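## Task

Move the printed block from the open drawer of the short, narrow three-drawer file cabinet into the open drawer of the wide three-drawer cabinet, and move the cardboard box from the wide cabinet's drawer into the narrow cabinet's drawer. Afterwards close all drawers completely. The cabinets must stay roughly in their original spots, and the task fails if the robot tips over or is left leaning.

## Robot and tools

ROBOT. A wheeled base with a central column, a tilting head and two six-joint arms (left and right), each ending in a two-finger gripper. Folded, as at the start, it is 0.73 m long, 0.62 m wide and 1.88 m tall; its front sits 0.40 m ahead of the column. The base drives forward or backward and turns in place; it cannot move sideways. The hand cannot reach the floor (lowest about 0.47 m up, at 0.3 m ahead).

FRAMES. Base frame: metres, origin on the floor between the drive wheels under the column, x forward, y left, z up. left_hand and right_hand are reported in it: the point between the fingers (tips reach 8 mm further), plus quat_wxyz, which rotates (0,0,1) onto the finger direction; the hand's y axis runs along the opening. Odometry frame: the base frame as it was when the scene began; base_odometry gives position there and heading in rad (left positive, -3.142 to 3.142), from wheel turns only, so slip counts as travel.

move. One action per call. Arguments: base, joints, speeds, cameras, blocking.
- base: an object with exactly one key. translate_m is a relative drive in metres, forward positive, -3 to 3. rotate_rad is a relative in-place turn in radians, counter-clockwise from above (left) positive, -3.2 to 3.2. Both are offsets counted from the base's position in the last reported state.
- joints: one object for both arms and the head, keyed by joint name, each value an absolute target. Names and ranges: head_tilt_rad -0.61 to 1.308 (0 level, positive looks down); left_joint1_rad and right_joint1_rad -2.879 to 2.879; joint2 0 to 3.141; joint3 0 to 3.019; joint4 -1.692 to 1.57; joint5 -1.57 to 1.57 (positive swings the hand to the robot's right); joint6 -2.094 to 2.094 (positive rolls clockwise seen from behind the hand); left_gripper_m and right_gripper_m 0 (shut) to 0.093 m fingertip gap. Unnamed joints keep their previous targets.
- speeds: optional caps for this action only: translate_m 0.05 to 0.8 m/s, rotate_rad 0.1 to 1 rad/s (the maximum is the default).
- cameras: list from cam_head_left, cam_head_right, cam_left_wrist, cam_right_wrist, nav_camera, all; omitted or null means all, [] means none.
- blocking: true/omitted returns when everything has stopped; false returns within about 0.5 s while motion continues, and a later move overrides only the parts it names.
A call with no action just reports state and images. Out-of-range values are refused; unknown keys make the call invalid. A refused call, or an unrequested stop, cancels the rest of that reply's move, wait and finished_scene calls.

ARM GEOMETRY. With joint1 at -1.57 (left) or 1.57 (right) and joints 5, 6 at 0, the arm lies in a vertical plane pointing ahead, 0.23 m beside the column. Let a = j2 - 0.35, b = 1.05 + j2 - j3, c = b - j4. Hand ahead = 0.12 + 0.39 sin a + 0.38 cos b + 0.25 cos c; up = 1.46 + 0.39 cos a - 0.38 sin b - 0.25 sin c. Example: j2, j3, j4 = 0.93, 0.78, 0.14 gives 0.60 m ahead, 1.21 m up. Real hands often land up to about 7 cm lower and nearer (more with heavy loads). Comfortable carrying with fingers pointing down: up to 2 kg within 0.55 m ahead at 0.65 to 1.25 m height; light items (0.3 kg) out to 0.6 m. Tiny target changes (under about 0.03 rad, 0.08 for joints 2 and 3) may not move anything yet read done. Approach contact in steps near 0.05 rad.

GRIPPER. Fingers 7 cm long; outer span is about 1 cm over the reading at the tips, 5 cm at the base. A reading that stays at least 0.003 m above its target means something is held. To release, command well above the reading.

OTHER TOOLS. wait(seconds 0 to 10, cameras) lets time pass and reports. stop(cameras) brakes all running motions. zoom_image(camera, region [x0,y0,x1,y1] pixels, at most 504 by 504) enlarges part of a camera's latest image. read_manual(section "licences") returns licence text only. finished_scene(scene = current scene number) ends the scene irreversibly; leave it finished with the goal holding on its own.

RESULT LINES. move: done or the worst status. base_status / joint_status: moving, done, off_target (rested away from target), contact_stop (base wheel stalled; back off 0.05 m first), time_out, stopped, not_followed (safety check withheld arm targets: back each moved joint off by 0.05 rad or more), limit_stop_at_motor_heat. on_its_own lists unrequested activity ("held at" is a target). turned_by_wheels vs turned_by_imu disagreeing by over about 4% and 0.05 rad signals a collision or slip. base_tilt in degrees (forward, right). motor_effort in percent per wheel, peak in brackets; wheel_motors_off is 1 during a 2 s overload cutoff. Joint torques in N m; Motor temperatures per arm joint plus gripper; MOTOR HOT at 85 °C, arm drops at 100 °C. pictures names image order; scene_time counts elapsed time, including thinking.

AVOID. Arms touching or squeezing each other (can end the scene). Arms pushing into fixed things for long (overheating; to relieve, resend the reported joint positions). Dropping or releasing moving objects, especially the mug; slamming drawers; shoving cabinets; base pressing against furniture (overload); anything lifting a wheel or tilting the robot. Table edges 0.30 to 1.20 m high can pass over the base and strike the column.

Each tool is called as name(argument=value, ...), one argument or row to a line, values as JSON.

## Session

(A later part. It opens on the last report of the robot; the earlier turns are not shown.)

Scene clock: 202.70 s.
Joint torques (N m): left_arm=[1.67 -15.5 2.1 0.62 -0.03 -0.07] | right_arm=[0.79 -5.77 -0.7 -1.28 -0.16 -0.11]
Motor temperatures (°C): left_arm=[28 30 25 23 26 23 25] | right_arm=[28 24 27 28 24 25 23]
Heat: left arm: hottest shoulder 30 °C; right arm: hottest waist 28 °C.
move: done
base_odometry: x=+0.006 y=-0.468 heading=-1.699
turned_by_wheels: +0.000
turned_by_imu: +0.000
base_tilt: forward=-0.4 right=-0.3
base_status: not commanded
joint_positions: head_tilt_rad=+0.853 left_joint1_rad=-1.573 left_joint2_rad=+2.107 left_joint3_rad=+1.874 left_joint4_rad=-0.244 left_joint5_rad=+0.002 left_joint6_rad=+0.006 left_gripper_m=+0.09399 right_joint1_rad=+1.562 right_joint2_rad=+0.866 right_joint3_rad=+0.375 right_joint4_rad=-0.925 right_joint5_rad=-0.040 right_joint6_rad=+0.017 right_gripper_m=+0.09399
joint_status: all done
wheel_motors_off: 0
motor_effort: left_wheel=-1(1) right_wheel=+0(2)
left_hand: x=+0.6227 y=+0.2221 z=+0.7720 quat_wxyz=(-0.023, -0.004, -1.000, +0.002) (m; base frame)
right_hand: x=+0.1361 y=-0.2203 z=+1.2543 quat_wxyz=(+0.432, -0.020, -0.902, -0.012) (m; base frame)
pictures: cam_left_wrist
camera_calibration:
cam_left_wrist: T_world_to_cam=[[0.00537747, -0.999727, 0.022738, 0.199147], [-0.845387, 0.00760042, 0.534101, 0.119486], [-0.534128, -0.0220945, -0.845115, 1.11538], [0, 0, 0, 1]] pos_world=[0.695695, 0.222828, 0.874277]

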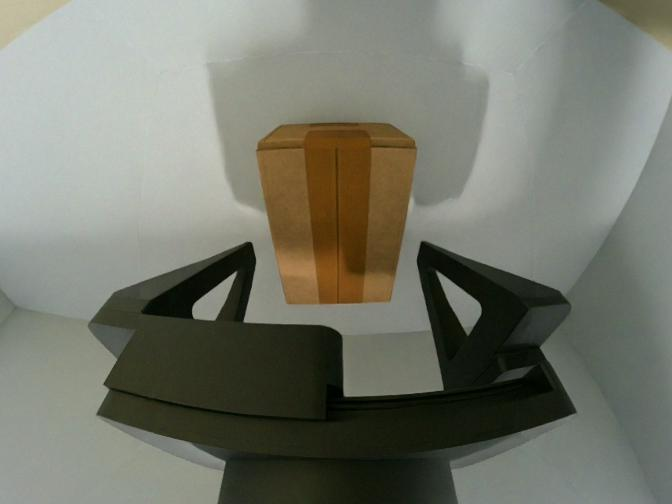

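move(
  joints={"left_joint2_rad": 2.2, "left_joint3_rad": 1.98, "left_joint4_rad": -0.28},
  cameras=["cam_left_wrist"],
)

move(
  joints={"left_gripper_m": 0.068},
  cameras=["cam_left_wrist"],
)

move(
  joints={"left_gripper_m": 0.055},
  cameras=["cam_left_wrist"],
)

Scene clock: 208.97 s.
Joint torques (N m): left_arm=[1.67 -15.5 2.62 0.54 -0.03 -0.07] | right_arm=[0.85 -5.71 -0.65 -1.24 -0.17 -0.12]
Motor temperatures (°C): left_arm=[27 30 25 23 26 23 25] | right_arm=[28 24 27 28 24 25 23]
Heat: left arm: hottest shoulder 30 °C; right arm: hottest waist 28 °C.
move: done
base_odometry: x=+0.006 y=-0.468 heading=-1.699
turned_by_wheels: +0.000
turned_by_imu: +0.000
base_tilt: forward=-0.4 right=-0.3
base_status: not commanded
joint_positions: head_tilt_rad=+0.853 left_joint1_rad=-1.573 left_joint2_rad=+2.191 left_joint3_rad=+1.968 left_joint4_rad=-0.273 left_joint5_rad=+0.002 left_joint6_rad=+0.006 left_gripper_m=+0.09399 right_joint1_rad=+1.562 right_joint2_rad=+0.866 right_joint3_rad=+0.375 right_joint4_rad=-0.925 right_joint5_rad=-0.040 right_joint6_rad=+0.017 right_gripper_m=+0.09399
joint_status: all done
wheel_motors_off: 0
motor_effort: left_wheel=-1(1) right_wheel=+1(1)
left_hand: x=+0.6138 y=+0.2221 z=+0.7413 quat_wxyz=(-0.014, -0.004, -1.000, +0.002) (m; base frame)
right_hand: x=+0.1361 y=-0.2203 z=+1.2543 quat_wxyz=(+0.432, -0.020, -0.902, -0.012) (m; base frame)
pictures: cam_left_wrist
camera_calibration:
cam_left_wrist: T_world_to_cam=[[0.00573438, -0.999726, 0.0226856, 0.199713], [-0.834858, 0.00770114, 0.550412, 0.109745], [-0.550436, -0.0220955, -0.834585, 1.08687], [0, 0, 0, 1]] pos_world=[0.68873, 0.222828, 0.842152]

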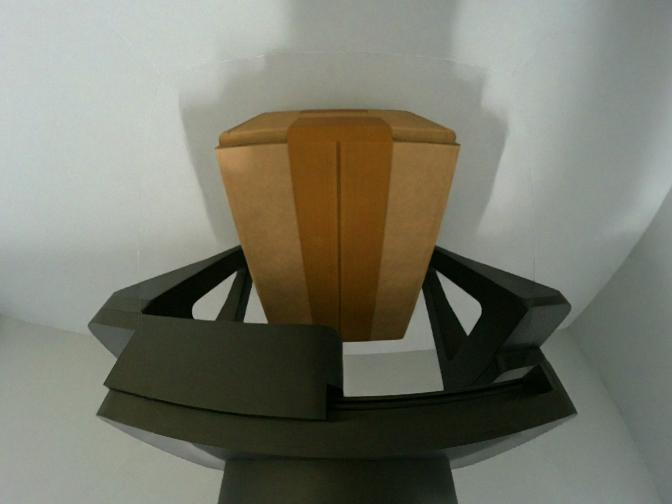

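Scene clock: 209.47 s.
Joint torques (N m): left_arm=[1.61 -15.91 2.66 0.57 -0.03 -0.07] | right_arm=[0.73 -5.95 -0.7 -1.2 -0.16 -0.11]
Motor temperatures (°C): left_arm=[27 30 25 23 26 23 25] | right_arm=[28 24 27 28 24 25 23]
Heat: left arm: hottest shoulder 30 °C; right arm: hottest waist 28 °C.
move: done
base_odometry: x=+0.006 y=-0.468 heading=-1.699
turned_by_wheels: +0.000
turned_by_imu: +0.000
base_tilt: forward=-0.4 right=-0.3
base_status: not commanded
joint_positions: head_tilt_rad=+0.853 left_joint1_rad=-1.573 left_joint2_rad=+2.191 left_joint3_rad=+1.968 left_joint4_rad=-0.273 left_joint5_rad=+0.002 left_joint6_rad=+0.006 left_gripper_m=+0.06808 right_joint1_rad=+1.562 right_joint2_rad=+0.866 right_joint3_rad=+0.375 right_joint4_rad=-0.925 right_joint5_rad=-0.040 right_joint6_rad=+0.017 right_gripper_m=+0.09399
joint_status: all done
wheel_motors_off: 0
motor_effort: left_wheel=-1(1) right_wheel=+0(1)
left_hand: x=+0.6138 y=+0.2221 z=+0.7413 quat_wxyz=(-0.014, -0.004, -1.000, +0.002) (m; base frame)
right_hand: x=+0.1361 y=-0.2203 z=+1.2543 quat_wxyz=(+0.432, -0.020, -0.902, -0.012) (m; base frame)
pictures: cam_left_wrist
camera_calibration:
cam_left_wrist: T_world_to_cam=[[0.00573438, -0.999726, 0.0226856, 0.199713], [-0.834858, 0.00770114, 0.550412, 0.109745], [-0.550436, -0.0220955, -0.834585, 1.08687], [0, 0, 0, 1]] pos_world=[0.68873, 0.222828, 0.842152]

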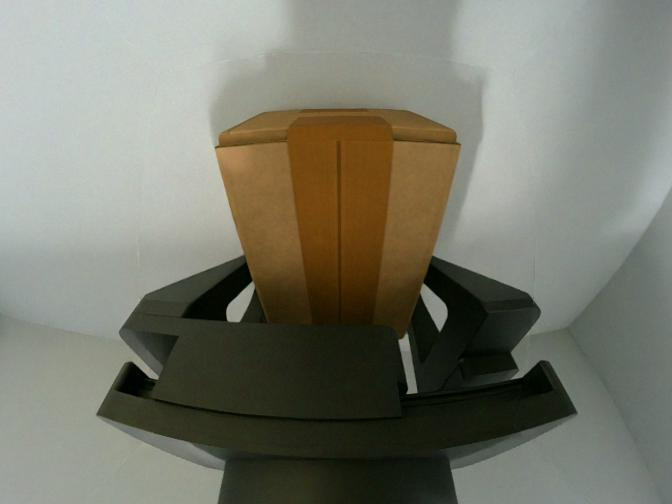

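Scene clock: 209.90 s.
Joint torques (N m): left_arm=[1.61 -15.56 2.63 0.53 -0.03 -0.07] | right_arm=[0.85 -5.89 -0.68 -1.22 -0.18 -0.11]
Motor temperatures (°C): left_arm=[27 30 25 23 26 23 25] | right_arm=[28 24 27 28 24 25 23]
Heat: left arm: hottest shoulder 30 °C; right arm: hottest waist 28 °C.
move: off_target
base_odometry: x=+0.006 y=-0.468 heading=-1.699
turned_by_wheels: +0.000
turned_by_imu: +0.000
base_tilt: forward=-0.4 right=-0.3
base_status: not commanded
joint_positions: head_tilt_rad=+0.853 left_joint1_rad=-1.573 left_joint2_rad=+2.191 left_joint3_rad=+1.968 left_joint4_rad=-0.273 left_joint5_rad=+0.002 left_joint6_rad=+0.006 left_gripper_m=+0.05892 right_joint1_rad=+1.562 right_joint2_rad=+0.866 right_joint3_rad=+0.375 right_joint4_rad=-0.925 right_joint5_rad=-0.040 right_joint6_rad=+0.017 right_gripper_m=+0.09399
joint_status: left_gripper_m off_target (ended at +0.05895, target +0.05500)
wheel_motors_off: 0
motor_effort: left_wheel=-1(1) right_wheel=+1(1)
left_hand: x=+0.6138 y=+0.2221 z=+0.7413 quat_wxyz=(-0.014, -0.004, -1.000, +0.002) (m; base frame)
right_hand: x=+0.1361 y=-0.2203 z=+1.2543 quat_wxyz=(+0.432, -0.020, -0.902, -0.012) (m; base frame)
pictures: cam_left_wrist
camera_calibration:
cam_left_wrist: T_world_to_cam=[[0.00573438, -0.999726, 0.0226856, 0.199713], [-0.834858, 0.00770114, 0.550412, 0.109745], [-0.550436, -0.0220955, -0.834585, 1.08687], [0, 0, 0, 1]] pos_world=[0.68873, 0.222828, 0.842152]

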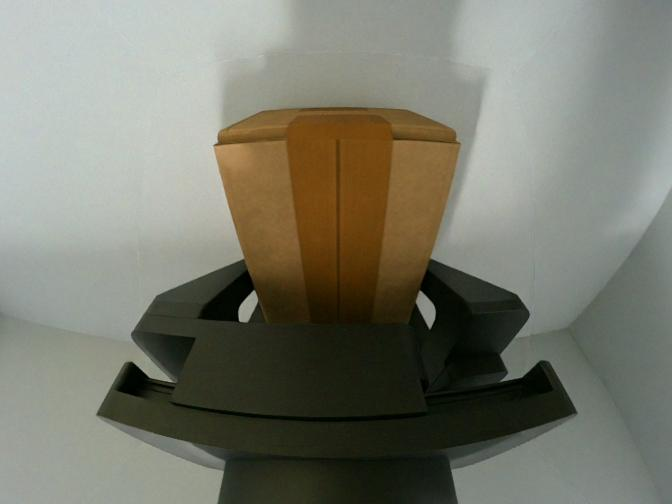

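move(
  joints={"left_gripper_m": 0.052, "left_joint2_rad": 2.12, "left_joint3_rad": 1.89, "left_joint4_rad": -0.25},
  cameras=[],
)

move(
  joints={"left_joint2_rad": 2.01, "left_joint3_rad": 1.82, "left_joint4_rad": -0.23},
  cameras=["cam_left_wrist"],
)

move(
  base={"translate_m": -0.06},
  speeds={"translate_m": 0.05},
  cameras=[],
)

move(
  joints={"left_joint2_rad": 1.7, "left_joint3_rad": 1.56, "left_joint4_rad": -0.33},
  cameras=["cam_left_wrist","cam_head_left"],
)

Scene clock: 226.73 s.
Joint torques (N m): left_arm=[1.61 -18.43 1.24 0.94 -0.03 -0.07] | right_arm=[0.85 -5.77 -0.72 -1.24 -0.16 -0.1]
Motor temperatures (°C): left_arm=[27 30 25 23 26 23 26] | right_arm=[28 24 27 28 24 25 23]
Heat: left arm: hottest shoulder 30 °C; right arm: hottest waist 28 °C.
move: off_target
base_odometry: x=+0.006 y=-0.468 heading=-1.699
turned_by_wheels: +0.000
turned_by_imu: +0.000
base_tilt: forward=-0.4 right=-0.3
base_status: not commanded
joint_positions: head_tilt_rad=+0.853 left_joint1_rad=-1.573 left_joint2_rad=+2.159 left_joint3_rad=+1.891 left_joint4_rad=-0.255 left_joint5_rad=+0.002 left_joint6_rad=+0.006 left_gripper_m=+0.05892 right_joint1_rad=+1.562 right_joint2_rad=+0.866 right_joint3_rad=+0.375 right_joint4_rad=-0.925 right_joint5_rad=-0.040 right_joint6_rad=+0.017 right_gripper_m=+0.09399
joint_status: left_gripper_m off_target (ended at +0.05892, target +0.05200); the others done
wheel_motors_off: 0
motor_effort: left_wheel=-1(2) right_wheel=+0(1)
left_hand: x=+0.5944 y=+0.2221 z=+0.7487 quat_wxyz=(-0.001, -0.004, -1.000, +0.002) (m; base frame)
right_hand: x=+0.1361 y=-0.2203 z=+1.2543 quat_wxyz=(+0.432, -0.020, -0.902, -0.012) (m; base frame)
pictures: none
No camera images: "cameras" was empty.

Scene clock: 227.63 s.
Joint torques (N m): left_arm=[1.61 -17.79 2.56 1.2 -0.03 -0.07] | right_arm=[0.91 -5.77 -0.64 -1.17 -0.17 -0.11]
Motor temperatures (°C): left_arm=[27 30 25 23 26 23 26] | right_arm=[28 24 27 28 24 25 23]
Heat: left arm: hottest shoulder 30 °C; right arm: hottest waist 28 °C.
move: done
base_odometry: x=+0.006 y=-0.468 heading=-1.699
turned_by_wheels: +0.000
turned_by_imu: +0.000
base_tilt: forward=-0.4 right=-0.3
base_status: not commanded
joint_positions: head_tilt_rad=+0.853 left_joint1_rad=-1.573 left_joint2_rad=+2.021 left_joint3_rad=+1.812 left_joint4_rad=-0.238 left_joint5_rad=+0.002 left_joint6_rad=+0.006 left_gripper_m=+0.05892 right_joint1_rad=+1.562 right_joint2_rad=+0.866 right_joint3_rad=+0.375 right_joint4_rad=-0.925 right_joint5_rad=-0.040 right_joint6_rad=+0.017 right_gripper_m=+0.09399
joint_status: all done
wheel_motors_off: 0
motor_effort: left_wheel=-1(2) right_wheel=+0(1)
left_hand: x=+0.6434 y=+0.2222 z=+0.8079 quat_wxyz=(-0.038, -0.004, -0.999, +0.002) (m; base frame)
right_hand: x=+0.1361 y=-0.2203 z=+1.2543 quat_wxyz=(+0.432, -0.020, -0.902, -0.012) (m; base frame)
pictures: cam_left_wrist
camera_calibration:
cam_left_wrist: T_world_to_cam=[[0.00475847, -0.999725, 0.0229719, 0.198515], [-0.860714, 0.00759984, 0.509033, 0.147891], [-0.509067, -0.0221944, -0.860441, 1.15308], [0, 0, 0, 1]] pos_world=[0.713343, 0.222928, 0.912314]

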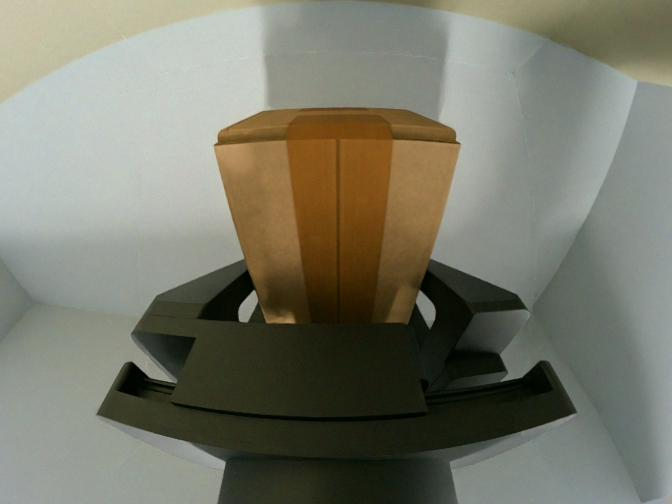

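Scene clock: 229.57 s.
Joint torques (N m): left_arm=[1.61 -17.44 2.54 1.2 -0.03 -0.07] | right_arm=[0.79 -5.71 -0.72 -1.21 -0.16 -0.1]
Motor temperatures (°C): left_arm=[27 31 25 23 26 23 26] | right_arm=[28 24 27 28 24 25 23]
Heat: left arm: hottest shoulder 31 °C; right arm: hottest waist 28 °C.
move: done
base_odometry: x=+0.013 y=-0.409 heading=-1.698
turned_by_wheels: +0.001
turned_by_imu: +0.001
base_tilt: forward=-0.4 right=-0.3
base_status: done
joint_positions: head_tilt_rad=+0.853 left_joint1_rad=-1.573 left_joint2_rad=+2.021 left_joint3_rad=+1.812 left_joint4_rad=-0.238 left_joint5_rad=+0.002 left_joint6_rad=+0.006 left_gripper_m=+0.05892 right_joint1_rad=+1.562 right_joint2_rad=+0.866 right_joint3_rad=+0.375 right_joint4_rad=-0.925 right_joint5_rad=-0.040 right_joint6_rad=+0.017 right_gripper_m=+0.09399
joint_status: not commanded
wheel_motors_off: 0
motor_effort: left_wheel=+1(48) right_wheel=+0(33)
left_hand: x=+0.6435 y=+0.2222 z=+0.8080 quat_wxyz=(-0.038, -0.004, -0.999, +0.002) (m; base frame)
right_hand: x=+0.1365 y=-0.2203 z=+1.2542 quat_wxyz=(+0.431, -0.020, -0.902, -0.012) (m; base frame)
pictures: none
No camera images: "cameras" was empty.

Scene clock: 230.80 s.
Joint torques (N m): left_arm=[1.67 -16.91 2.51 0.9 -0.03 -0.07] | right_arm=[0.85 -5.71 -0.76 -1.18 -0.16 -0.11]
Motor temperatures (°C): left_arm=[27 31 25 23 26 23 26] | right_arm=[28 24 27 28 24 25 23]
Heat: left arm: hottest shoulder 31 °C; right arm: hottest waist 28 °C.
move: done
base_odometry: x=+0.013 y=-0.409 heading=-1.698
turned_by_wheels: +0.000
turned_by_imu: +0.000
base_tilt: forward=-0.4 right=-0.3
base_status: not commanded
joint_positions: head_tilt_rad=+0.853 left_joint1_rad=-1.573 left_joint2_rad=+1.693 left_joint3_rad=+1.558 left_joint4_rad=-0.330 left_joint5_rad=+0.002 left_joint6_rad=+0.006 left_gripper_m=+0.05892 right_joint1_rad=+1.562 right_joint2_rad=+0.866 right_joint3_rad=+0.375 right_joint4_rad=-0.925 right_joint5_rad=-0.040 right_joint6_rad=+0.017 right_gripper_m=+0.09399
joint_status: all done
wheel_motors_off: 0
motor_effort: left_wheel=+1(2) right_wheel=+0(2)
left_hand: x=+0.6582 y=+0.2224 z=+0.9427 quat_wxyz=(-0.029, -0.004, -1.000, +0.002) (m; base frame)
right_hand: x=+0.1365 y=-0.2203 z=+1.2542 quat_wxyz=(+0.431, -0.020, -0.902, -0.012) (m; base frame)
pictures: cam_head_left, cam_left_wrist
camera_calibration:
cam_head_left: T_world_to_cam=[[0.0695943, -0.992466, -0.100834, 0.179892], [-0.681717, 0.0264792, -0.731137, 1.15265], [0.728299, 0.119623, -0.674738, 0.92333], [0, 0, 0, 1]] pos_world=[0.100798, 0.0375635, 1.48389]
cam_left_wrist: T_world_to_cam=[[0.00516118, -0.999725, 0.0228851, 0.195364], [-0.85164, 0.00760004, 0.524071, 0.0718575], [-0.524101, -0.0221947, -0.851367, 1.27797], [0, 0, 0, 1]] pos_world=[0.729974, 0.223128, 1.04589]

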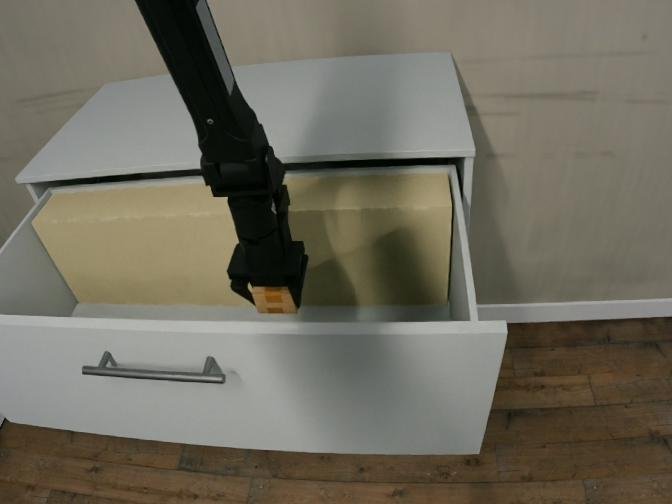

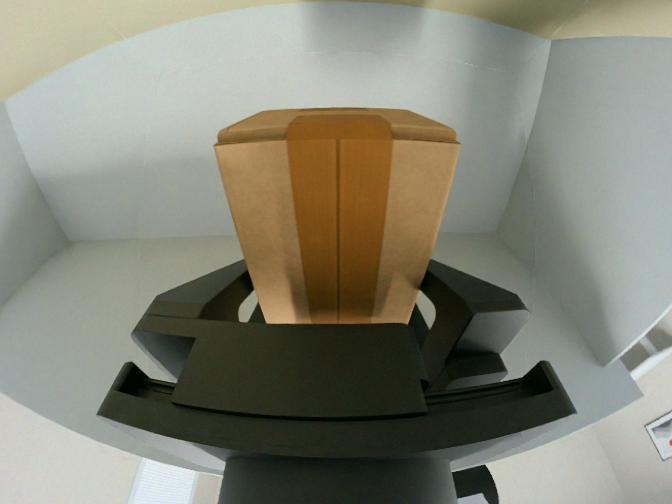

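move(
  joints={"left_joint2_rad": 0.913, "left_joint3_rad": 0.96, "left_joint4_rad": -0.497},
  cameras=["cam_left_wrist"],
)

move(
  base={"translate_m": -0.5},
  speeds={"translate_m": 0.3},
  cameras=[],
)

move(
  base={"rotate_rad": -1.859},
  speeds={"rotate_rad": 0.6},
  cameras=["cam_left_wrist","nav_camera","cam_head_right"],
)

Scene clock: 285.73 s.
Joint torques (N m): left_arm=[1.67 -13.39 3.28 0.62 -0.02 -0.07] | right_arm=[0.91 -5.77 -0.77 -1.2 -0.17 -0.1]
Motor temperatures (°C): left_arm=[27 34 25 23 26 23 26] | right_arm=[28 24 27 28 24 25 23]
Heat: left arm: hottest shoulder 34 °C; right arm: hottest waist 28 °C.
move: done
base_odometry: x=+0.013 y=-0.409 heading=-1.698
turned_by_wheels: +0.000
turned_by_imu: +0.000
base_tilt: forward=-0.4 right=-0.3
base_status: not commanded
joint_positions: head_tilt_rad=+0.853 left_joint1_rad=-1.573 left_joint2_rad=+0.922 left_joint3_rad=+0.967 left_joint4_rad=-0.489 left_joint5_rad=+0.002 left_joint6_rad=+0.006 left_gripper_m=+0.05892 right_joint1_rad=+1.562 right_joint2_rad=+0.866 right_joint3_rad=+0.375 right_joint4_rad=-0.925 right_joint5_rad=-0.040 right_joint6_rad=+0.017 right_gripper_m=+0.09399
joint_status: all done
wheel_motors_off: 0
motor_effort: left_wheel=+2(3) right_wheel=-3(4)
left_hand: x=+0.5583 y=+0.2231 z=+1.2118 quat_wxyz=(-0.039, -0.004, -0.999, +0.002) (m; base frame)
right_hand: x=+0.1365 y=-0.2203 z=+1.2542 quat_wxyz=(+0.431, -0.020, -0.902, -0.012) (m; base frame)
pictures: cam_left_wrist
camera_calibration:
cam_left_wrist: T_world_to_cam=[[0.0047146, -0.999733, 0.0226245, 0.191023], [-0.862055, 0.00740295, 0.506761, -0.127364], [-0.506793, -0.0218927, -0.86179, 1.45766], [0, 0, 0, 1]] pos_world=[0.628038, 0.223827, 1.31642]

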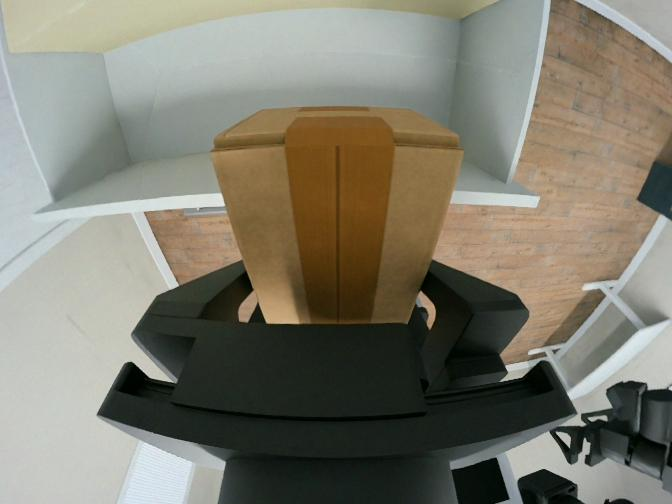

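Scene clock: 288.47 s.
Joint torques (N m): left_arm=[1.67 -13.57 3.63 0.66 -0.02 -0.07] | right_arm=[0.91 -5.83 -0.72 -1.17 -0.16 -0.11]
Motor temperatures (°C): left_arm=[27 34 25 23 26 23 26] | right_arm=[28 24 27 28 24 25 23]
Heat: left arm: hottest shoulder 34 °C; right arm: hottest waist 28 °C.
move: done
base_odometry: x=+0.076 y=+0.087 heading=-1.699
turned_by_wheels: -0.001
turned_by_imu: -0.001
base_tilt: forward=-0.4 right=-0.3
base_status: done
joint_positions: head_tilt_rad=+0.853 left_joint1_rad=-1.573 left_joint2_rad=+0.922 left_joint3_rad=+0.961 left_joint4_rad=-0.491 left_joint5_rad=+0.002 left_joint6_rad=+0.006 left_gripper_m=+0.05892 right_joint1_rad=+1.562 right_joint2_rad=+0.866 right_joint3_rad=+0.376 right_joint4_rad=-0.925 right_joint5_rad=-0.040 right_joint6_rad=+0.017 right_gripper_m=+0.09399
joint_status: not commanded
wheel_motors_off: 0
motor_effort: left_wheel=-1(40) right_wheel=+1(45)
left_hand: x=+0.5547 y=+0.2231 z=+1.2105 quat_wxyz=(-0.036, -0.004, -0.999, +0.002) (m; base frame)
right_hand: x=+0.1367 y=-0.2203 z=+1.2541 quat_wxyz=(+0.431, -0.020, -0.902, -0.012) (m; base frame)
pictures: none
No camera images: "cameras" was empty.

Scene clock: 292.77 s.
Joint torques (N m): left_arm=[1.73 -13.33 3.63 0.65 -0.01 -0.07] | right_arm=[0.79 -5.71 -0.76 -1.21 -0.16 -0.1]
Motor temperatures (°C): left_arm=[27 34 25 23 26 23 26] | right_arm=[28 24 27 28 24 25 23]
Heat: left arm: hottest shoulder 34 °C; right arm: hottest waist 28 °C.
move: done
base_odometry: x=+0.076 y=+0.087 heading=+2.726
turned_by_wheels: -1.858
turned_by_imu: -1.803
base_tilt: forward=-0.4 right=-0.3
base_status: done
joint_positions: head_tilt_rad=+0.853 left_joint1_rad=-1.574 left_joint2_rad=+0.922 left_joint3_rad=+0.961 left_joint4_rad=-0.491 left_joint5_rad=+0.002 left_joint6_rad=+0.006 left_gripper_m=+0.05895 right_joint1_rad=+1.562 right_joint2_rad=+0.866 right_joint3_rad=+0.376 right_joint4_rad=-0.925 right_joint5_rad=-0.040 right_joint6_rad=+0.017 right_gripper_m=+0.09400
joint_status: not commanded
wheel_motors_off: 0
motor_effort: left_wheel=+2(62) right_wheel=+0(45)
left_hand: x=+0.5547 y=+0.2230 z=+1.2105 quat_wxyz=(-0.036, -0.004, -0.999, +0.002) (m; base frame)
right_hand: x=+0.1367 y=-0.2203 z=+1.2541 quat_wxyz=(+0.431, -0.020, -0.902, -0.012) (m; base frame)
pictures: cam_head_right, cam_left_wrist, nav_camera
camera_calibration:
cam_head_right: T_world_to_cam=[[0.0876742, -0.990196, -0.108745, 0.121446], [-0.689236, 0.0185177, -0.724301, 1.14675], [0.719213, 0.138454, -0.680855, 0.931639], [0, 0, 0, 1]] pos_world=[0.109687, -0.0299685, 1.47811]
cam_left_wrist: T_world_to_cam=[[0.00468858, -0.999736, 0.022471, 0.191196], [-0.858372, 0.00750447, 0.512973, -0.139425], [-0.513006, -0.0216936, -0.858111, 1.45364], [0, 0, 0, 1]] pos_world=[0.625151, 0.223727, 1.31461]

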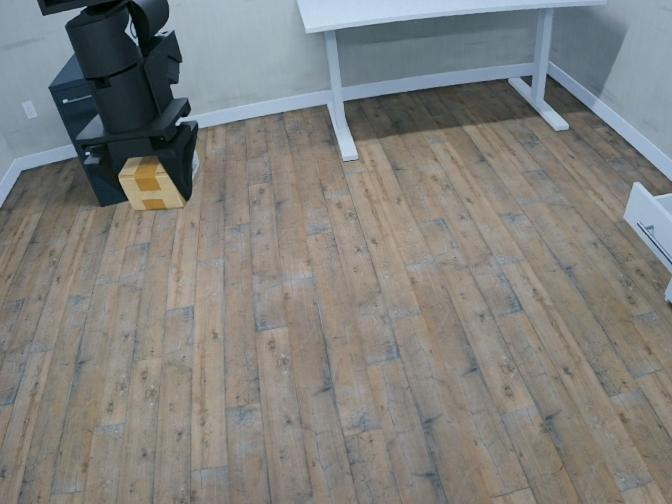

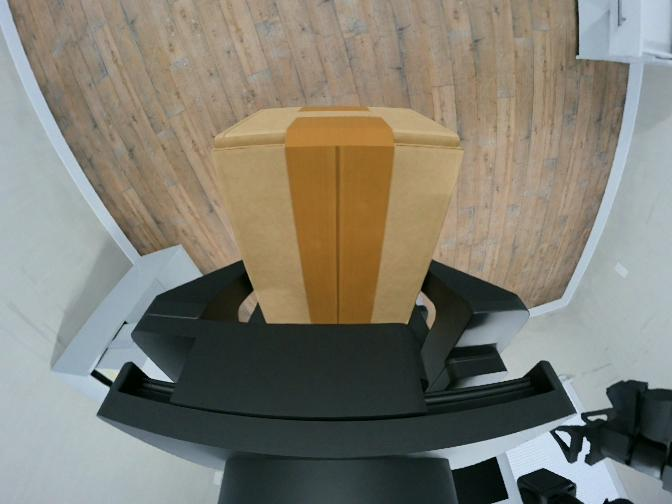

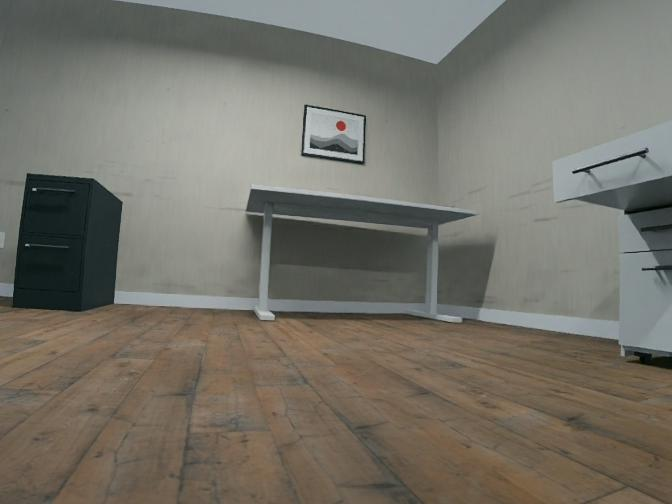

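move(
  base={"translate_m": 1.12},
  speeds={"translate_m": 0.4},
  cameras=[],
)

move(
  base={"rotate_rad": -1.363},
  speeds={"rotate_rad": 0.6},
  cameras=["cam_head_left","nav_camera","cam_head_right"],
)

Scene clock: 303.53 s.
Joint torques (N m): left_arm=[1.67 -13.1 3.73 0.75 0 -0.07] | right_arm=[0.79 -5.95 -0.75 -1.24 -0.16 -0.12]
Motor temperatures (°C): left_arm=[27 33 25 23 26 23 27] | right_arm=[28 24 27 28 24 25 23]
Heat: left arm: hottest shoulder 33 °C; right arm: hottest waist 28 °C.
move: done
base_odometry: x=-0.948 y=+0.540 heading=+2.725
turned_by_wheels: -0.001
turned_by_imu: -0.001
base_tilt: forward=-0.4 right=-0.3
base_status: done
joint_positions: head_tilt_rad=+0.853 left_joint1_rad=-1.574 left_joint2_rad=+0.922 left_joint3_rad=+0.959 left_joint4_rad=-0.492 left_joint5_rad=+0.002 left_joint6_rad=+0.006 left_gripper_m=+0.05895 right_joint1_rad=+1.562 right_joint2_rad=+0.866 right_joint3_rad=+0.376 right_joint4_rad=-0.925 right_joint5_rad=-0.040 right_joint6_rad=+0.017 right_gripper_m=+0.09400
joint_status: not commanded
wheel_motors_off: 0
motor_effort: left_wheel=-2(69) right_wheel=+1(53)
left_hand: x=+0.5535 y=+0.2230 z=+1.2102 quat_wxyz=(-0.034, -0.004, -0.999, +0.002) (m; base frame)
right_hand: x=+0.1367 y=-0.2203 z=+1.2541 quat_wxyz=(+0.431, -0.020, -0.902, -0.012) (m; base frame)
pictures: none
No camera images: "cameras" was empty.

Scene clock: 306.70 s.
Joint torques (N m): left_arm=[1.49 -13.27 3.74 0.7 -0.04 -0.08] | right_arm=[1.03 -5.77 -0.76 -1.21 -0.16 -0.12]
Motor temperatures (°C): left_arm=[27 33 25 23 26 23 27] | right_arm=[28 24 27 28 24 25 23]
Heat: left arm: hottest shoulder 33 °C; right arm: hottest waist 28 °C.
move: done
base_odometry: x=-0.948 y=+0.540 heading=+1.363
turned_by_wheels: -1.363
turned_by_imu: -1.321
base_tilt: forward=-0.4 right=-0.3
base_status: done
joint_positions: head_tilt_rad=+0.853 left_joint1_rad=-1.574 left_joint2_rad=+0.922 left_joint3_rad=+0.959 left_joint4_rad=-0.492 left_joint5_rad=+0.003 left_joint6_rad=+0.007 left_gripper_m=+0.05897 right_joint1_rad=+1.562 right_joint2_rad=+0.866 right_joint3_rad=+0.376 right_joint4_rad=-0.925 right_joint5_rad=-0.040 right_joint6_rad=+0.017 right_gripper_m=+0.09400
joint_status: not commanded
wheel_motors_off: 0
motor_effort: left_wheel=+1(54) right_wheel=-1(49)
left_hand: x=+0.5535 y=+0.2225 z=+1.2102 quat_wxyz=(-0.034, -0.004, -0.999, +0.003) (m; base frame)
right_hand: x=+0.1367 y=-0.2203 z=+1.2541 quat_wxyz=(+0.431, -0.020, -0.902, -0.012) (m; base frame)
pictures: cam_head_left, cam_head_right, nav_camera
camera_calibration:
cam_head_left: T_world_to_cam=[[0.0695869, -0.992466, -0.100842, 0.179911], [-0.681717, 0.02649, -0.731136, 1.15258], [0.728299, 0.119623, -0.674738, 0.923403], [0, 0, 0, 1]] pos_world=[0.100698, 0.0375635, 1.48389]
cam_head_right: T_world_to_cam=[[0.0876742, -0.990196, -0.108745, 0.121446], [-0.689236, 0.0185177, -0.724301, 1.14675], [0.719213, 0.138454, -0.680855, 0.931639], [0, 0, 0, 1]] pos_world=[0.109687, -0.0299685, 1.47811]

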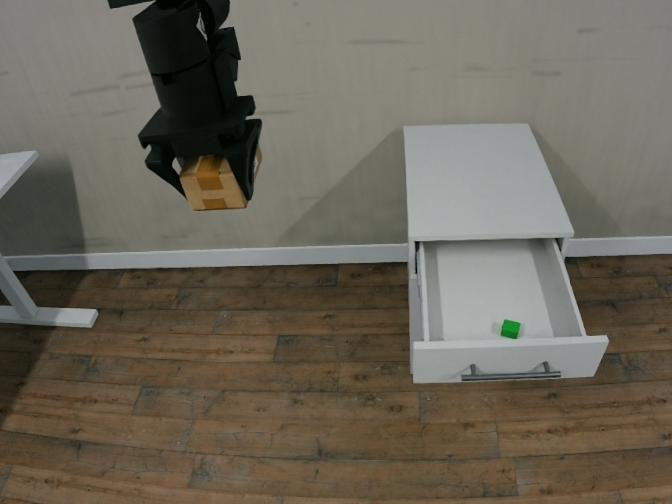

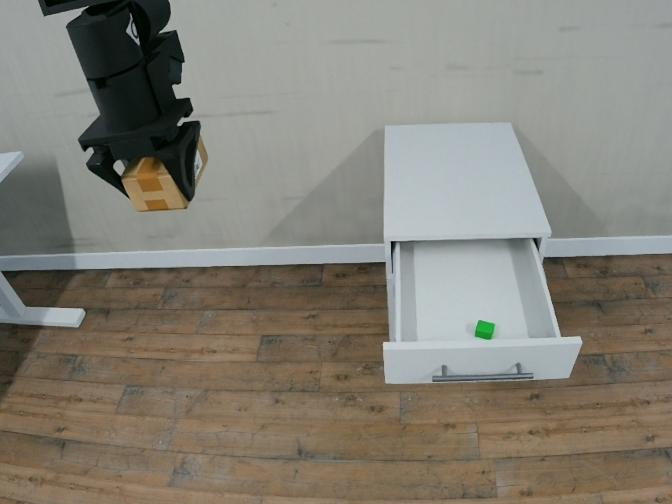

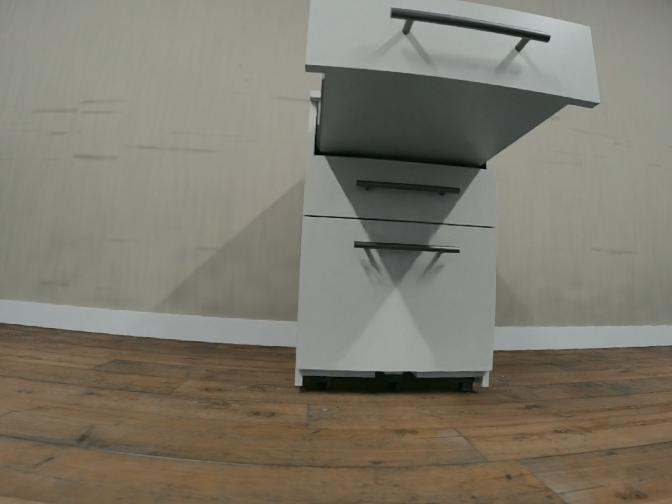

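move(
  joints={"right_joint1_rad": 1.57, "right_joint2_rad": 1.909, "right_joint3_rad": 1.10, "right_joint4_rad": 0.358, "right_joint5_rad": 0, "right_joint6_rad": 0},
  cameras=["cam_right_wrist"],
)

move(
  base={"translate_m": 0.43},
  speeds={"translate_m": 0.2},
  cameras=["cam_right_wrist","cam_head_right"],
)

Scene clock: 343.73 s.
Joint torques (N m): left_arm=[1.73 -13.33 3.73 0.72 -0.01 -0.07] | right_arm=[1.2 -13.68 -1.92 0.68 0.03 -0.14]
Motor temperatures (°C): left_arm=[27 33 25 23 26 23 27] | right_arm=[28 24 27 28 24 25 23]
Heat: left arm: hottest shoulder 33 °C; right arm: hottest waist 28 °C.
move: done
base_odometry: x=-0.948 y=+0.540 heading=+1.363
turned_by_wheels: +0.000
turned_by_imu: +0.000
base_tilt: forward=-0.4 right=-0.3
base_status: not commanded
joint_positions: head_tilt_rad=+0.853 left_joint1_rad=-1.574 left_joint2_rad=+0.922 left_joint3_rad=+0.959 left_joint4_rad=-0.492 left_joint5_rad=+0.002 left_joint6_rad=+0.007 left_gripper_m=+0.05897 right_joint1_rad=+1.562 right_joint2_rad=+1.922 right_joint3_rad=+1.101 right_joint4_rad=+0.347 right_joint5_rad=-0.004 right_joint6_rad=+0.004 right_gripper_m=+0.09400
joint_status: all done
wheel_motors_off: 0
motor_effort: left_wheel=+5(6) right_wheel=-7(9)
left_hand: x=+0.5535 y=+0.2229 z=+1.2102 quat_wxyz=(-0.034, -0.004, -0.999, +0.002) (m; base frame)
right_hand: x=+0.4087 y=-0.2306 z=+0.8435 quat_wxyz=(-0.025, -0.004, -1.000, +0.002) (m; base frame)
pictures: cam_right_wrist
camera_calibration:
cam_right_wrist: T_world_to_cam=[[-0.00733405, -0.999961, 0.00499914, -0.233511], [-0.84584, 0.00887014, 0.533363, -0.0957808], [-0.533386, -0.000316764, -0.845872, 1.05433], [0, 0, 0, 1]] pos_world=[0.479639, -0.232319, 0.944085]

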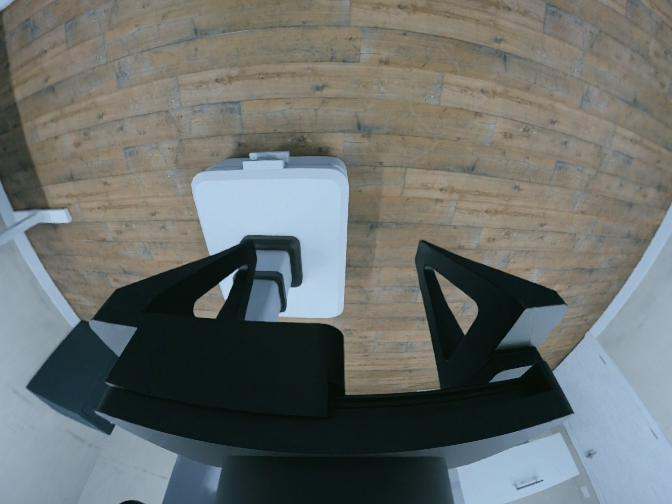

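Scene clock: 346.80 s.
Joint torques (N m): left_arm=[1.73 -13.27 3.85 0.7 -0.01 -0.07] | right_arm=[1.49 -13.27 -1.96 0.65 0.01 -0.14]
Motor temperatures (°C): left_arm=[27 33 25 23 26 23 27] | right_arm=[28 25 27 28 24 25 23]
Heat: left arm: hottest shoulder 33 °C; right arm: hottest waist 28 °C.
move: done
base_odometry: x=-0.859 y=+0.961 heading=+1.362
turned_by_wheels: -0.001
turned_by_imu: -0.001
base_tilt: forward=-0.4 right=-0.3
base_status: done
joint_positions: head_tilt_rad=+0.853 left_joint1_rad=-1.574 left_joint2_rad=+0.922 left_joint3_rad=+0.958 left_joint4_rad=-0.492 left_joint5_rad=+0.002 left_joint6_rad=+0.007 left_gripper_m=+0.05897 right_joint1_rad=+1.562 right_joint2_rad=+1.919 right_joint3_rad=+1.100 right_joint4_rad=+0.349 right_joint5_rad=-0.004 right_joint6_rad=+0.004 right_gripper_m=+0.09400
joint_status: not commanded
wheel_motors_off: 0
motor_effort: left_wheel=-2(69) right_wheel=+1(51)
left_hand: x=+0.5528 y=+0.2229 z=+1.2099 quat_wxyz=(-0.034, -0.004, -0.999, +0.002) (m; base frame)
right_hand: x=+0.4111 y=-0.2306 z=+0.8446 quat_wxyz=(-0.027, -0.004, -1.000, +0.002) (m; base frame)
pictures: cam_head_right, cam_right_wrist
camera_calibration:
cam_head_right: T_world_to_cam=[[0.0876742, -0.990196, -0.108745, 0.121446], [-0.689236, 0.0185177, -0.724301, 1.14675], [0.719213, 0.138454, -0.680855, 0.931639], [0, 0, 0, 1]] pos_world=[0.109687, -0.0299685, 1.47811]
cam_right_wrist: T_world_to_cam=[[-0.00730626, -0.999961, 0.00504455, -0.233561], [-0.84864, 0.00886878, 0.528897, -0.0893999], [-0.528921, -0.000416744, -0.848671, 1.05709], [0, 0, 0, 1]] pos_world=[0.481541, -0.232319, 0.945581]

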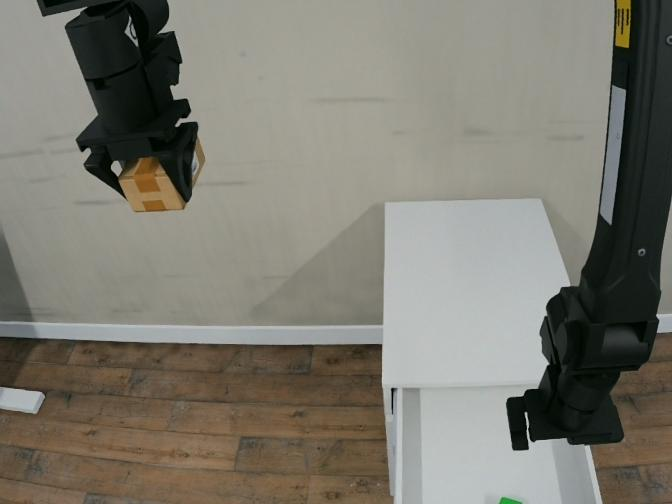

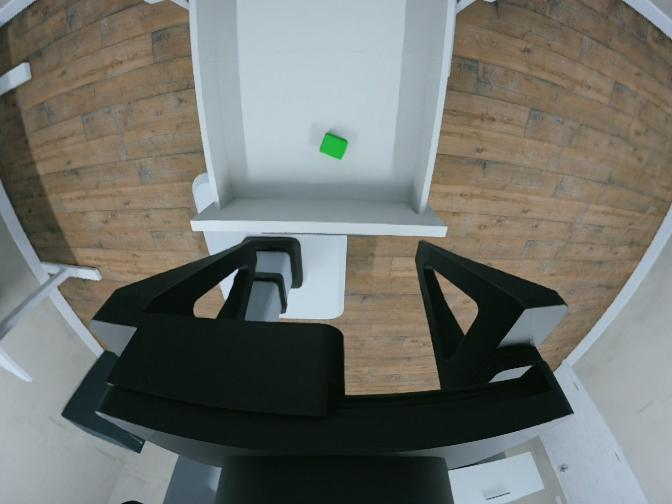

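zoom_image(
  camera="cam_right_wrist",
  region=[300, 115, 370, 175],
)

Scaled by 7.200 from the camera's 672x504 image, which has a finer 960x720 frame.

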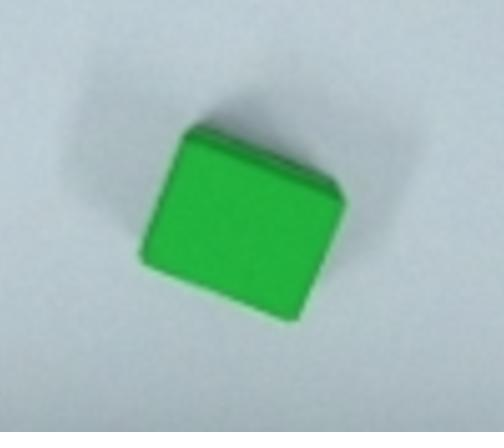

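move(
  joints={"right_joint2_rad": 2.416, "right_joint3_rad": 1.752, "right_joint4_rad": 0.214, "right_joint6_rad": 0.4, "right_gripper_m": 0.085},
  cameras=["cam_right_wrist"],
)

Scene clock: 366.83 s.
Joint torques (N m): left_arm=[1.73 -13.33 3.82 0.72 -0.01 -0.07] | right_arm=[1.26 -12.28 -0.38 0.31 0.04 -0.04]
Motor temperatures (°C): left_arm=[27 33 25 23 26 23 27] | right_arm=[28 25 27 28 24 25 23]
Heat: left arm: hottest shoulder 33 °C; right arm: hottest waist 28 °C.
move: done
base_odometry: x=-0.859 y=+0.961 heading=+1.362
turned_by_wheels: +0.000
turned_by_imu: +0.000
base_tilt: forward=-0.4 right=-0.3
base_status: not commanded
joint_positions: head_tilt_rad=+0.853 left_joint1_rad=-1.574 left_joint2_rad=+0.922 left_joint3_rad=+0.958 left_joint4_rad=-0.492 left_joint5_rad=+0.002 left_joint6_rad=+0.007 left_gripper_m=+0.05897 right_joint1_rad=+1.562 right_joint2_rad=+2.417 right_joint3_rad=+1.752 right_joint4_rad=+0.216 right_joint5_rad=-0.004 right_joint6_rad=+0.393 right_gripper_m=+0.08510
joint_status: all done
wheel_motors_off: 0
motor_effort: left_wheel=-2(2) right_wheel=+2(3)
left_hand: x=+0.5528 y=+0.2229 z=+1.2099 quat_wxyz=(-0.034, -0.004, -0.999, +0.002) (m; base frame)
right_hand: x=+0.4257 y=-0.2320 z=+0.6484 quat_wxyz=(-0.037, -0.197, -0.980, -0.006) (m; base frame)
pictures: cam_right_wrist
camera_calibration:
cam_right_wrist: T_world_to_cam=[[-0.384689, -0.922751, -0.0233504, -0.0368609], [-0.795279, 0.318493, 0.515842, 0.0843657], [-0.468557, 0.217009, -0.856365, 0.928012], [0, 0, 0, 1]] pos_world=[0.48774, -0.26227, 0.750337]

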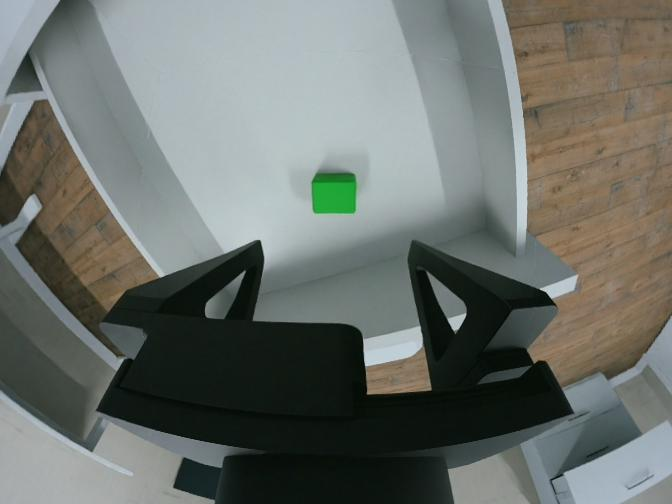

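move(
  joints={"right_joint2_rad": 2.73, "right_joint3_rad": 2.27, "right_joint4_rad": 0.03},
  cameras=["cam_right_wrist"],
)

Scene clock: 377.97 s.
Joint torques (N m): left_arm=[1.73 -13.33 3.82 0.72 -0.01 -0.07] | right_arm=[1.32 -11.34 1.48 0.23 -0.04 -0.02]
Motor temperatures (°C): left_arm=[27 33 25 23 26 23 27] | right_arm=[27 25 27 28 24 25 23]
Heat: left arm: hottest shoulder 33 °C; right arm: hottest wrist pitch 28 °C.
move: done
base_odometry: x=-0.859 y=+0.961 heading=+1.362
turned_by_wheels: +0.000
turned_by_imu: +0.000
base_tilt: forward=-0.4 right=-0.3
base_status: not commanded
joint_positions: head_tilt_rad=+0.853 left_joint1_rad=-1.574 left_joint2_rad=+0.922 left_joint3_rad=+0.958 left_joint4_rad=-0.492 left_joint5_rad=+0.002 left_joint6_rad=+0.007 left_gripper_m=+0.05897 right_joint1_rad=+1.562 right_joint2_rad=+2.730 right_joint3_rad=+2.269 right_joint4_rad=+0.035 right_joint5_rad=-0.001 right_joint6_rad=+0.390 right_gripper_m=+0.08505
joint_status: all done
wheel_motors_off: 0
motor_effort: left_wheel=-3(3) right_wheel=+3(3)
left_hand: x=+0.5528 y=+0.2229 z=+1.2099 quat_wxyz=(-0.034, -0.004, -0.999, +0.002) (m; base frame)
right_hand: x=+0.4365 y=-0.2332 z=+0.5510 quat_wxyz=(-0.049, -0.195, -0.980, -0.006) (m; base frame)
pictures: cam_right_wrist
camera_calibration:
cam_right_wrist: T_world_to_cam=[[-0.381353, -0.923952, -0.0296992, -0.0344226], [-0.808174, 0.317625, 0.495953, 0.159979], [-0.448803, 0.213135, -0.867842, 0.846674], [0, 0, 0, 1]] pos_world=[0.496154, -0.263075, 0.654415]

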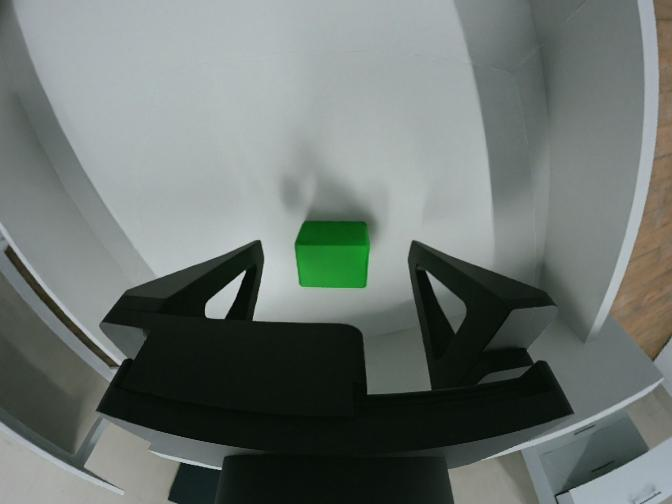

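move(
  joints={"right_joint2_rad": 2.887, "right_joint3_rad": 2.53, "right_joint4_rad": -0.1},
  cameras=["cam_right_wrist"],
)

move(
  joints={"right_gripper_m": 0.034},
  cameras=["cam_right_wrist"],
)

Scene clock: 393.47 s.
Joint torques (N m): left_arm=[1.73 -13.33 3.79 0.69 -0.01 -0.07] | right_arm=[1.55 -7.65 4.18 1.1 -0.53 -0.06]
Motor temperatures (°C): left_arm=[27 33 25 23 26 23 27] | right_arm=[27 26 27 28 24 25 23]
Heat: left arm: hottest shoulder 33 °C; right arm: hottest wrist pitch 28 °C.
move: done
base_odometry: x=-0.859 y=+0.961 heading=+1.362
turned_by_wheels: +0.000
turned_by_imu: +0.000
base_tilt: forward=-0.4 right=-0.3
base_status: not commanded
joint_positions: head_tilt_rad=+0.853 left_joint1_rad=-1.574 left_joint2_rad=+0.922 left_joint3_rad=+0.958 left_joint4_rad=-0.492 left_joint5_rad=+0.002 left_joint6_rad=+0.007 left_gripper_m=+0.05897 right_joint1_rad=+1.562 right_joint2_rad=+2.840 right_joint3_rad=+2.514 right_joint4_rad=-0.122 right_joint5_rad=+0.014 right_joint6_rad=+0.394 right_gripper_m=+0.08500
joint_status: all done
wheel_motors_off: 0
motor_effort: left_wheel=-3(5) right_wheel=+4(9)
left_hand: x=+0.5528 y=+0.2229 z=+1.2099 quat_wxyz=(-0.034, -0.004, -0.999, +0.002) (m; base frame)
right_hand: x=+0.4491 y=-0.2360 z=+0.5297 quat_wxyz=(-0.039, -0.198, -0.980, +0.003) (m; base frame)
pictures: cam_right_wrist
camera_calibration:
cam_right_wrist: T_world_to_cam=[[-0.386981, -0.922055, -0.00774867, -0.0414233], [-0.79503, 0.329389, 0.509344, 0.17141], [-0.467091, 0.203267, -0.860528, 0.836438], [0, 0, 0, 1]] pos_world=[0.510939, -0.264675, 0.632151]

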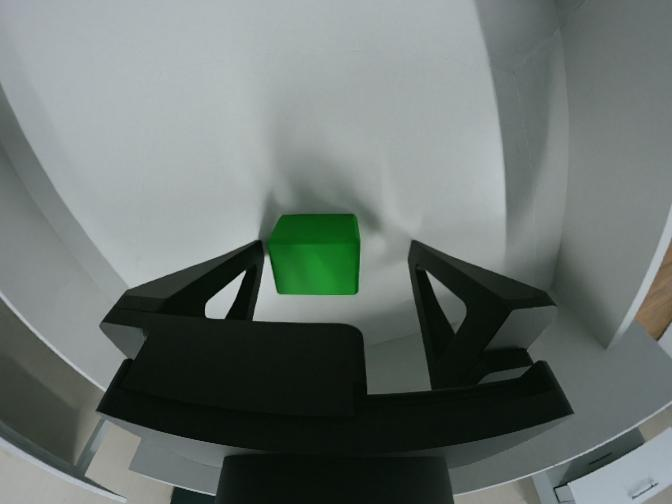

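Scene clock: 394.07 s.
Joint torques (N m): left_arm=[1.73 -13.39 3.82 0.7 -0.01 -0.07] | right_arm=[1.55 -7.77 4.14 1.05 -0.36 -0.05]
Motor temperatures (°C): left_arm=[27 33 25 23 26 23 27] | right_arm=[27 26 27 28 24 25 23]
Heat: left arm: hottest shoulder 33 °C; right arm: hottest wrist pitch 28 °C.
move: off_target
base_odometry: x=-0.859 y=+0.961 heading=+1.362
turned_by_wheels: +0.000
turned_by_imu: +0.000
base_tilt: forward=-0.4 right=-0.3
base_status: not commanded
joint_positions: head_tilt_rad=+0.853 left_joint1_rad=-1.574 left_joint2_rad=+0.922 left_joint3_rad=+0.958 left_joint4_rad=-0.492 left_joint5_rad=+0.002 left_joint6_rad=+0.007 left_gripper_m=+0.05897 right_joint1_rad=+1.557 right_joint2_rad=+2.842 right_joint3_rad=+2.515 right_joint4_rad=-0.120 right_joint5_rad=+0.008 right_joint6_rad=+0.395 right_gripper_m=+0.04076
joint_status: right_gripper_m off_target (ended at +0.04079, target +0.03400)
wheel_motors_off: 0
motor_effort: left_wheel=-3(4) right_wheel=+3(6)
left_hand: x=+0.5528 y=+0.2229 z=+1.2099 quat_wxyz=(-0.034, -0.004, -0.999, +0.002) (m; base frame)
right_hand: x=+0.4485 y=-0.2407 z=+0.5292 quat_wxyz=(-0.040, -0.199, -0.979, +0.003) (m; base frame)
pictures: cam_right_wrist
camera_calibration:
cam_right_wrist: T_world_to_cam=[[-0.389918, -0.920809, -0.00862114, -0.0439576], [-0.794591, 0.33171, 0.508521, 0.173494], [-0.465391, 0.205132, -0.861007, 0.836758], [0, 0, 0, 1]] pos_world=[0.510137, -0.269672, 0.631849]

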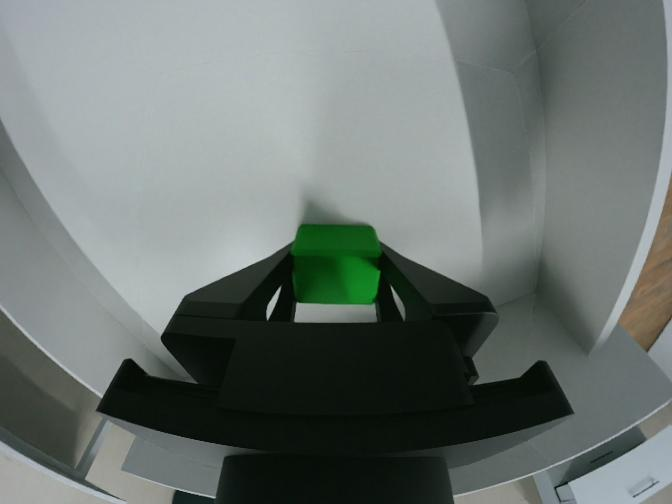

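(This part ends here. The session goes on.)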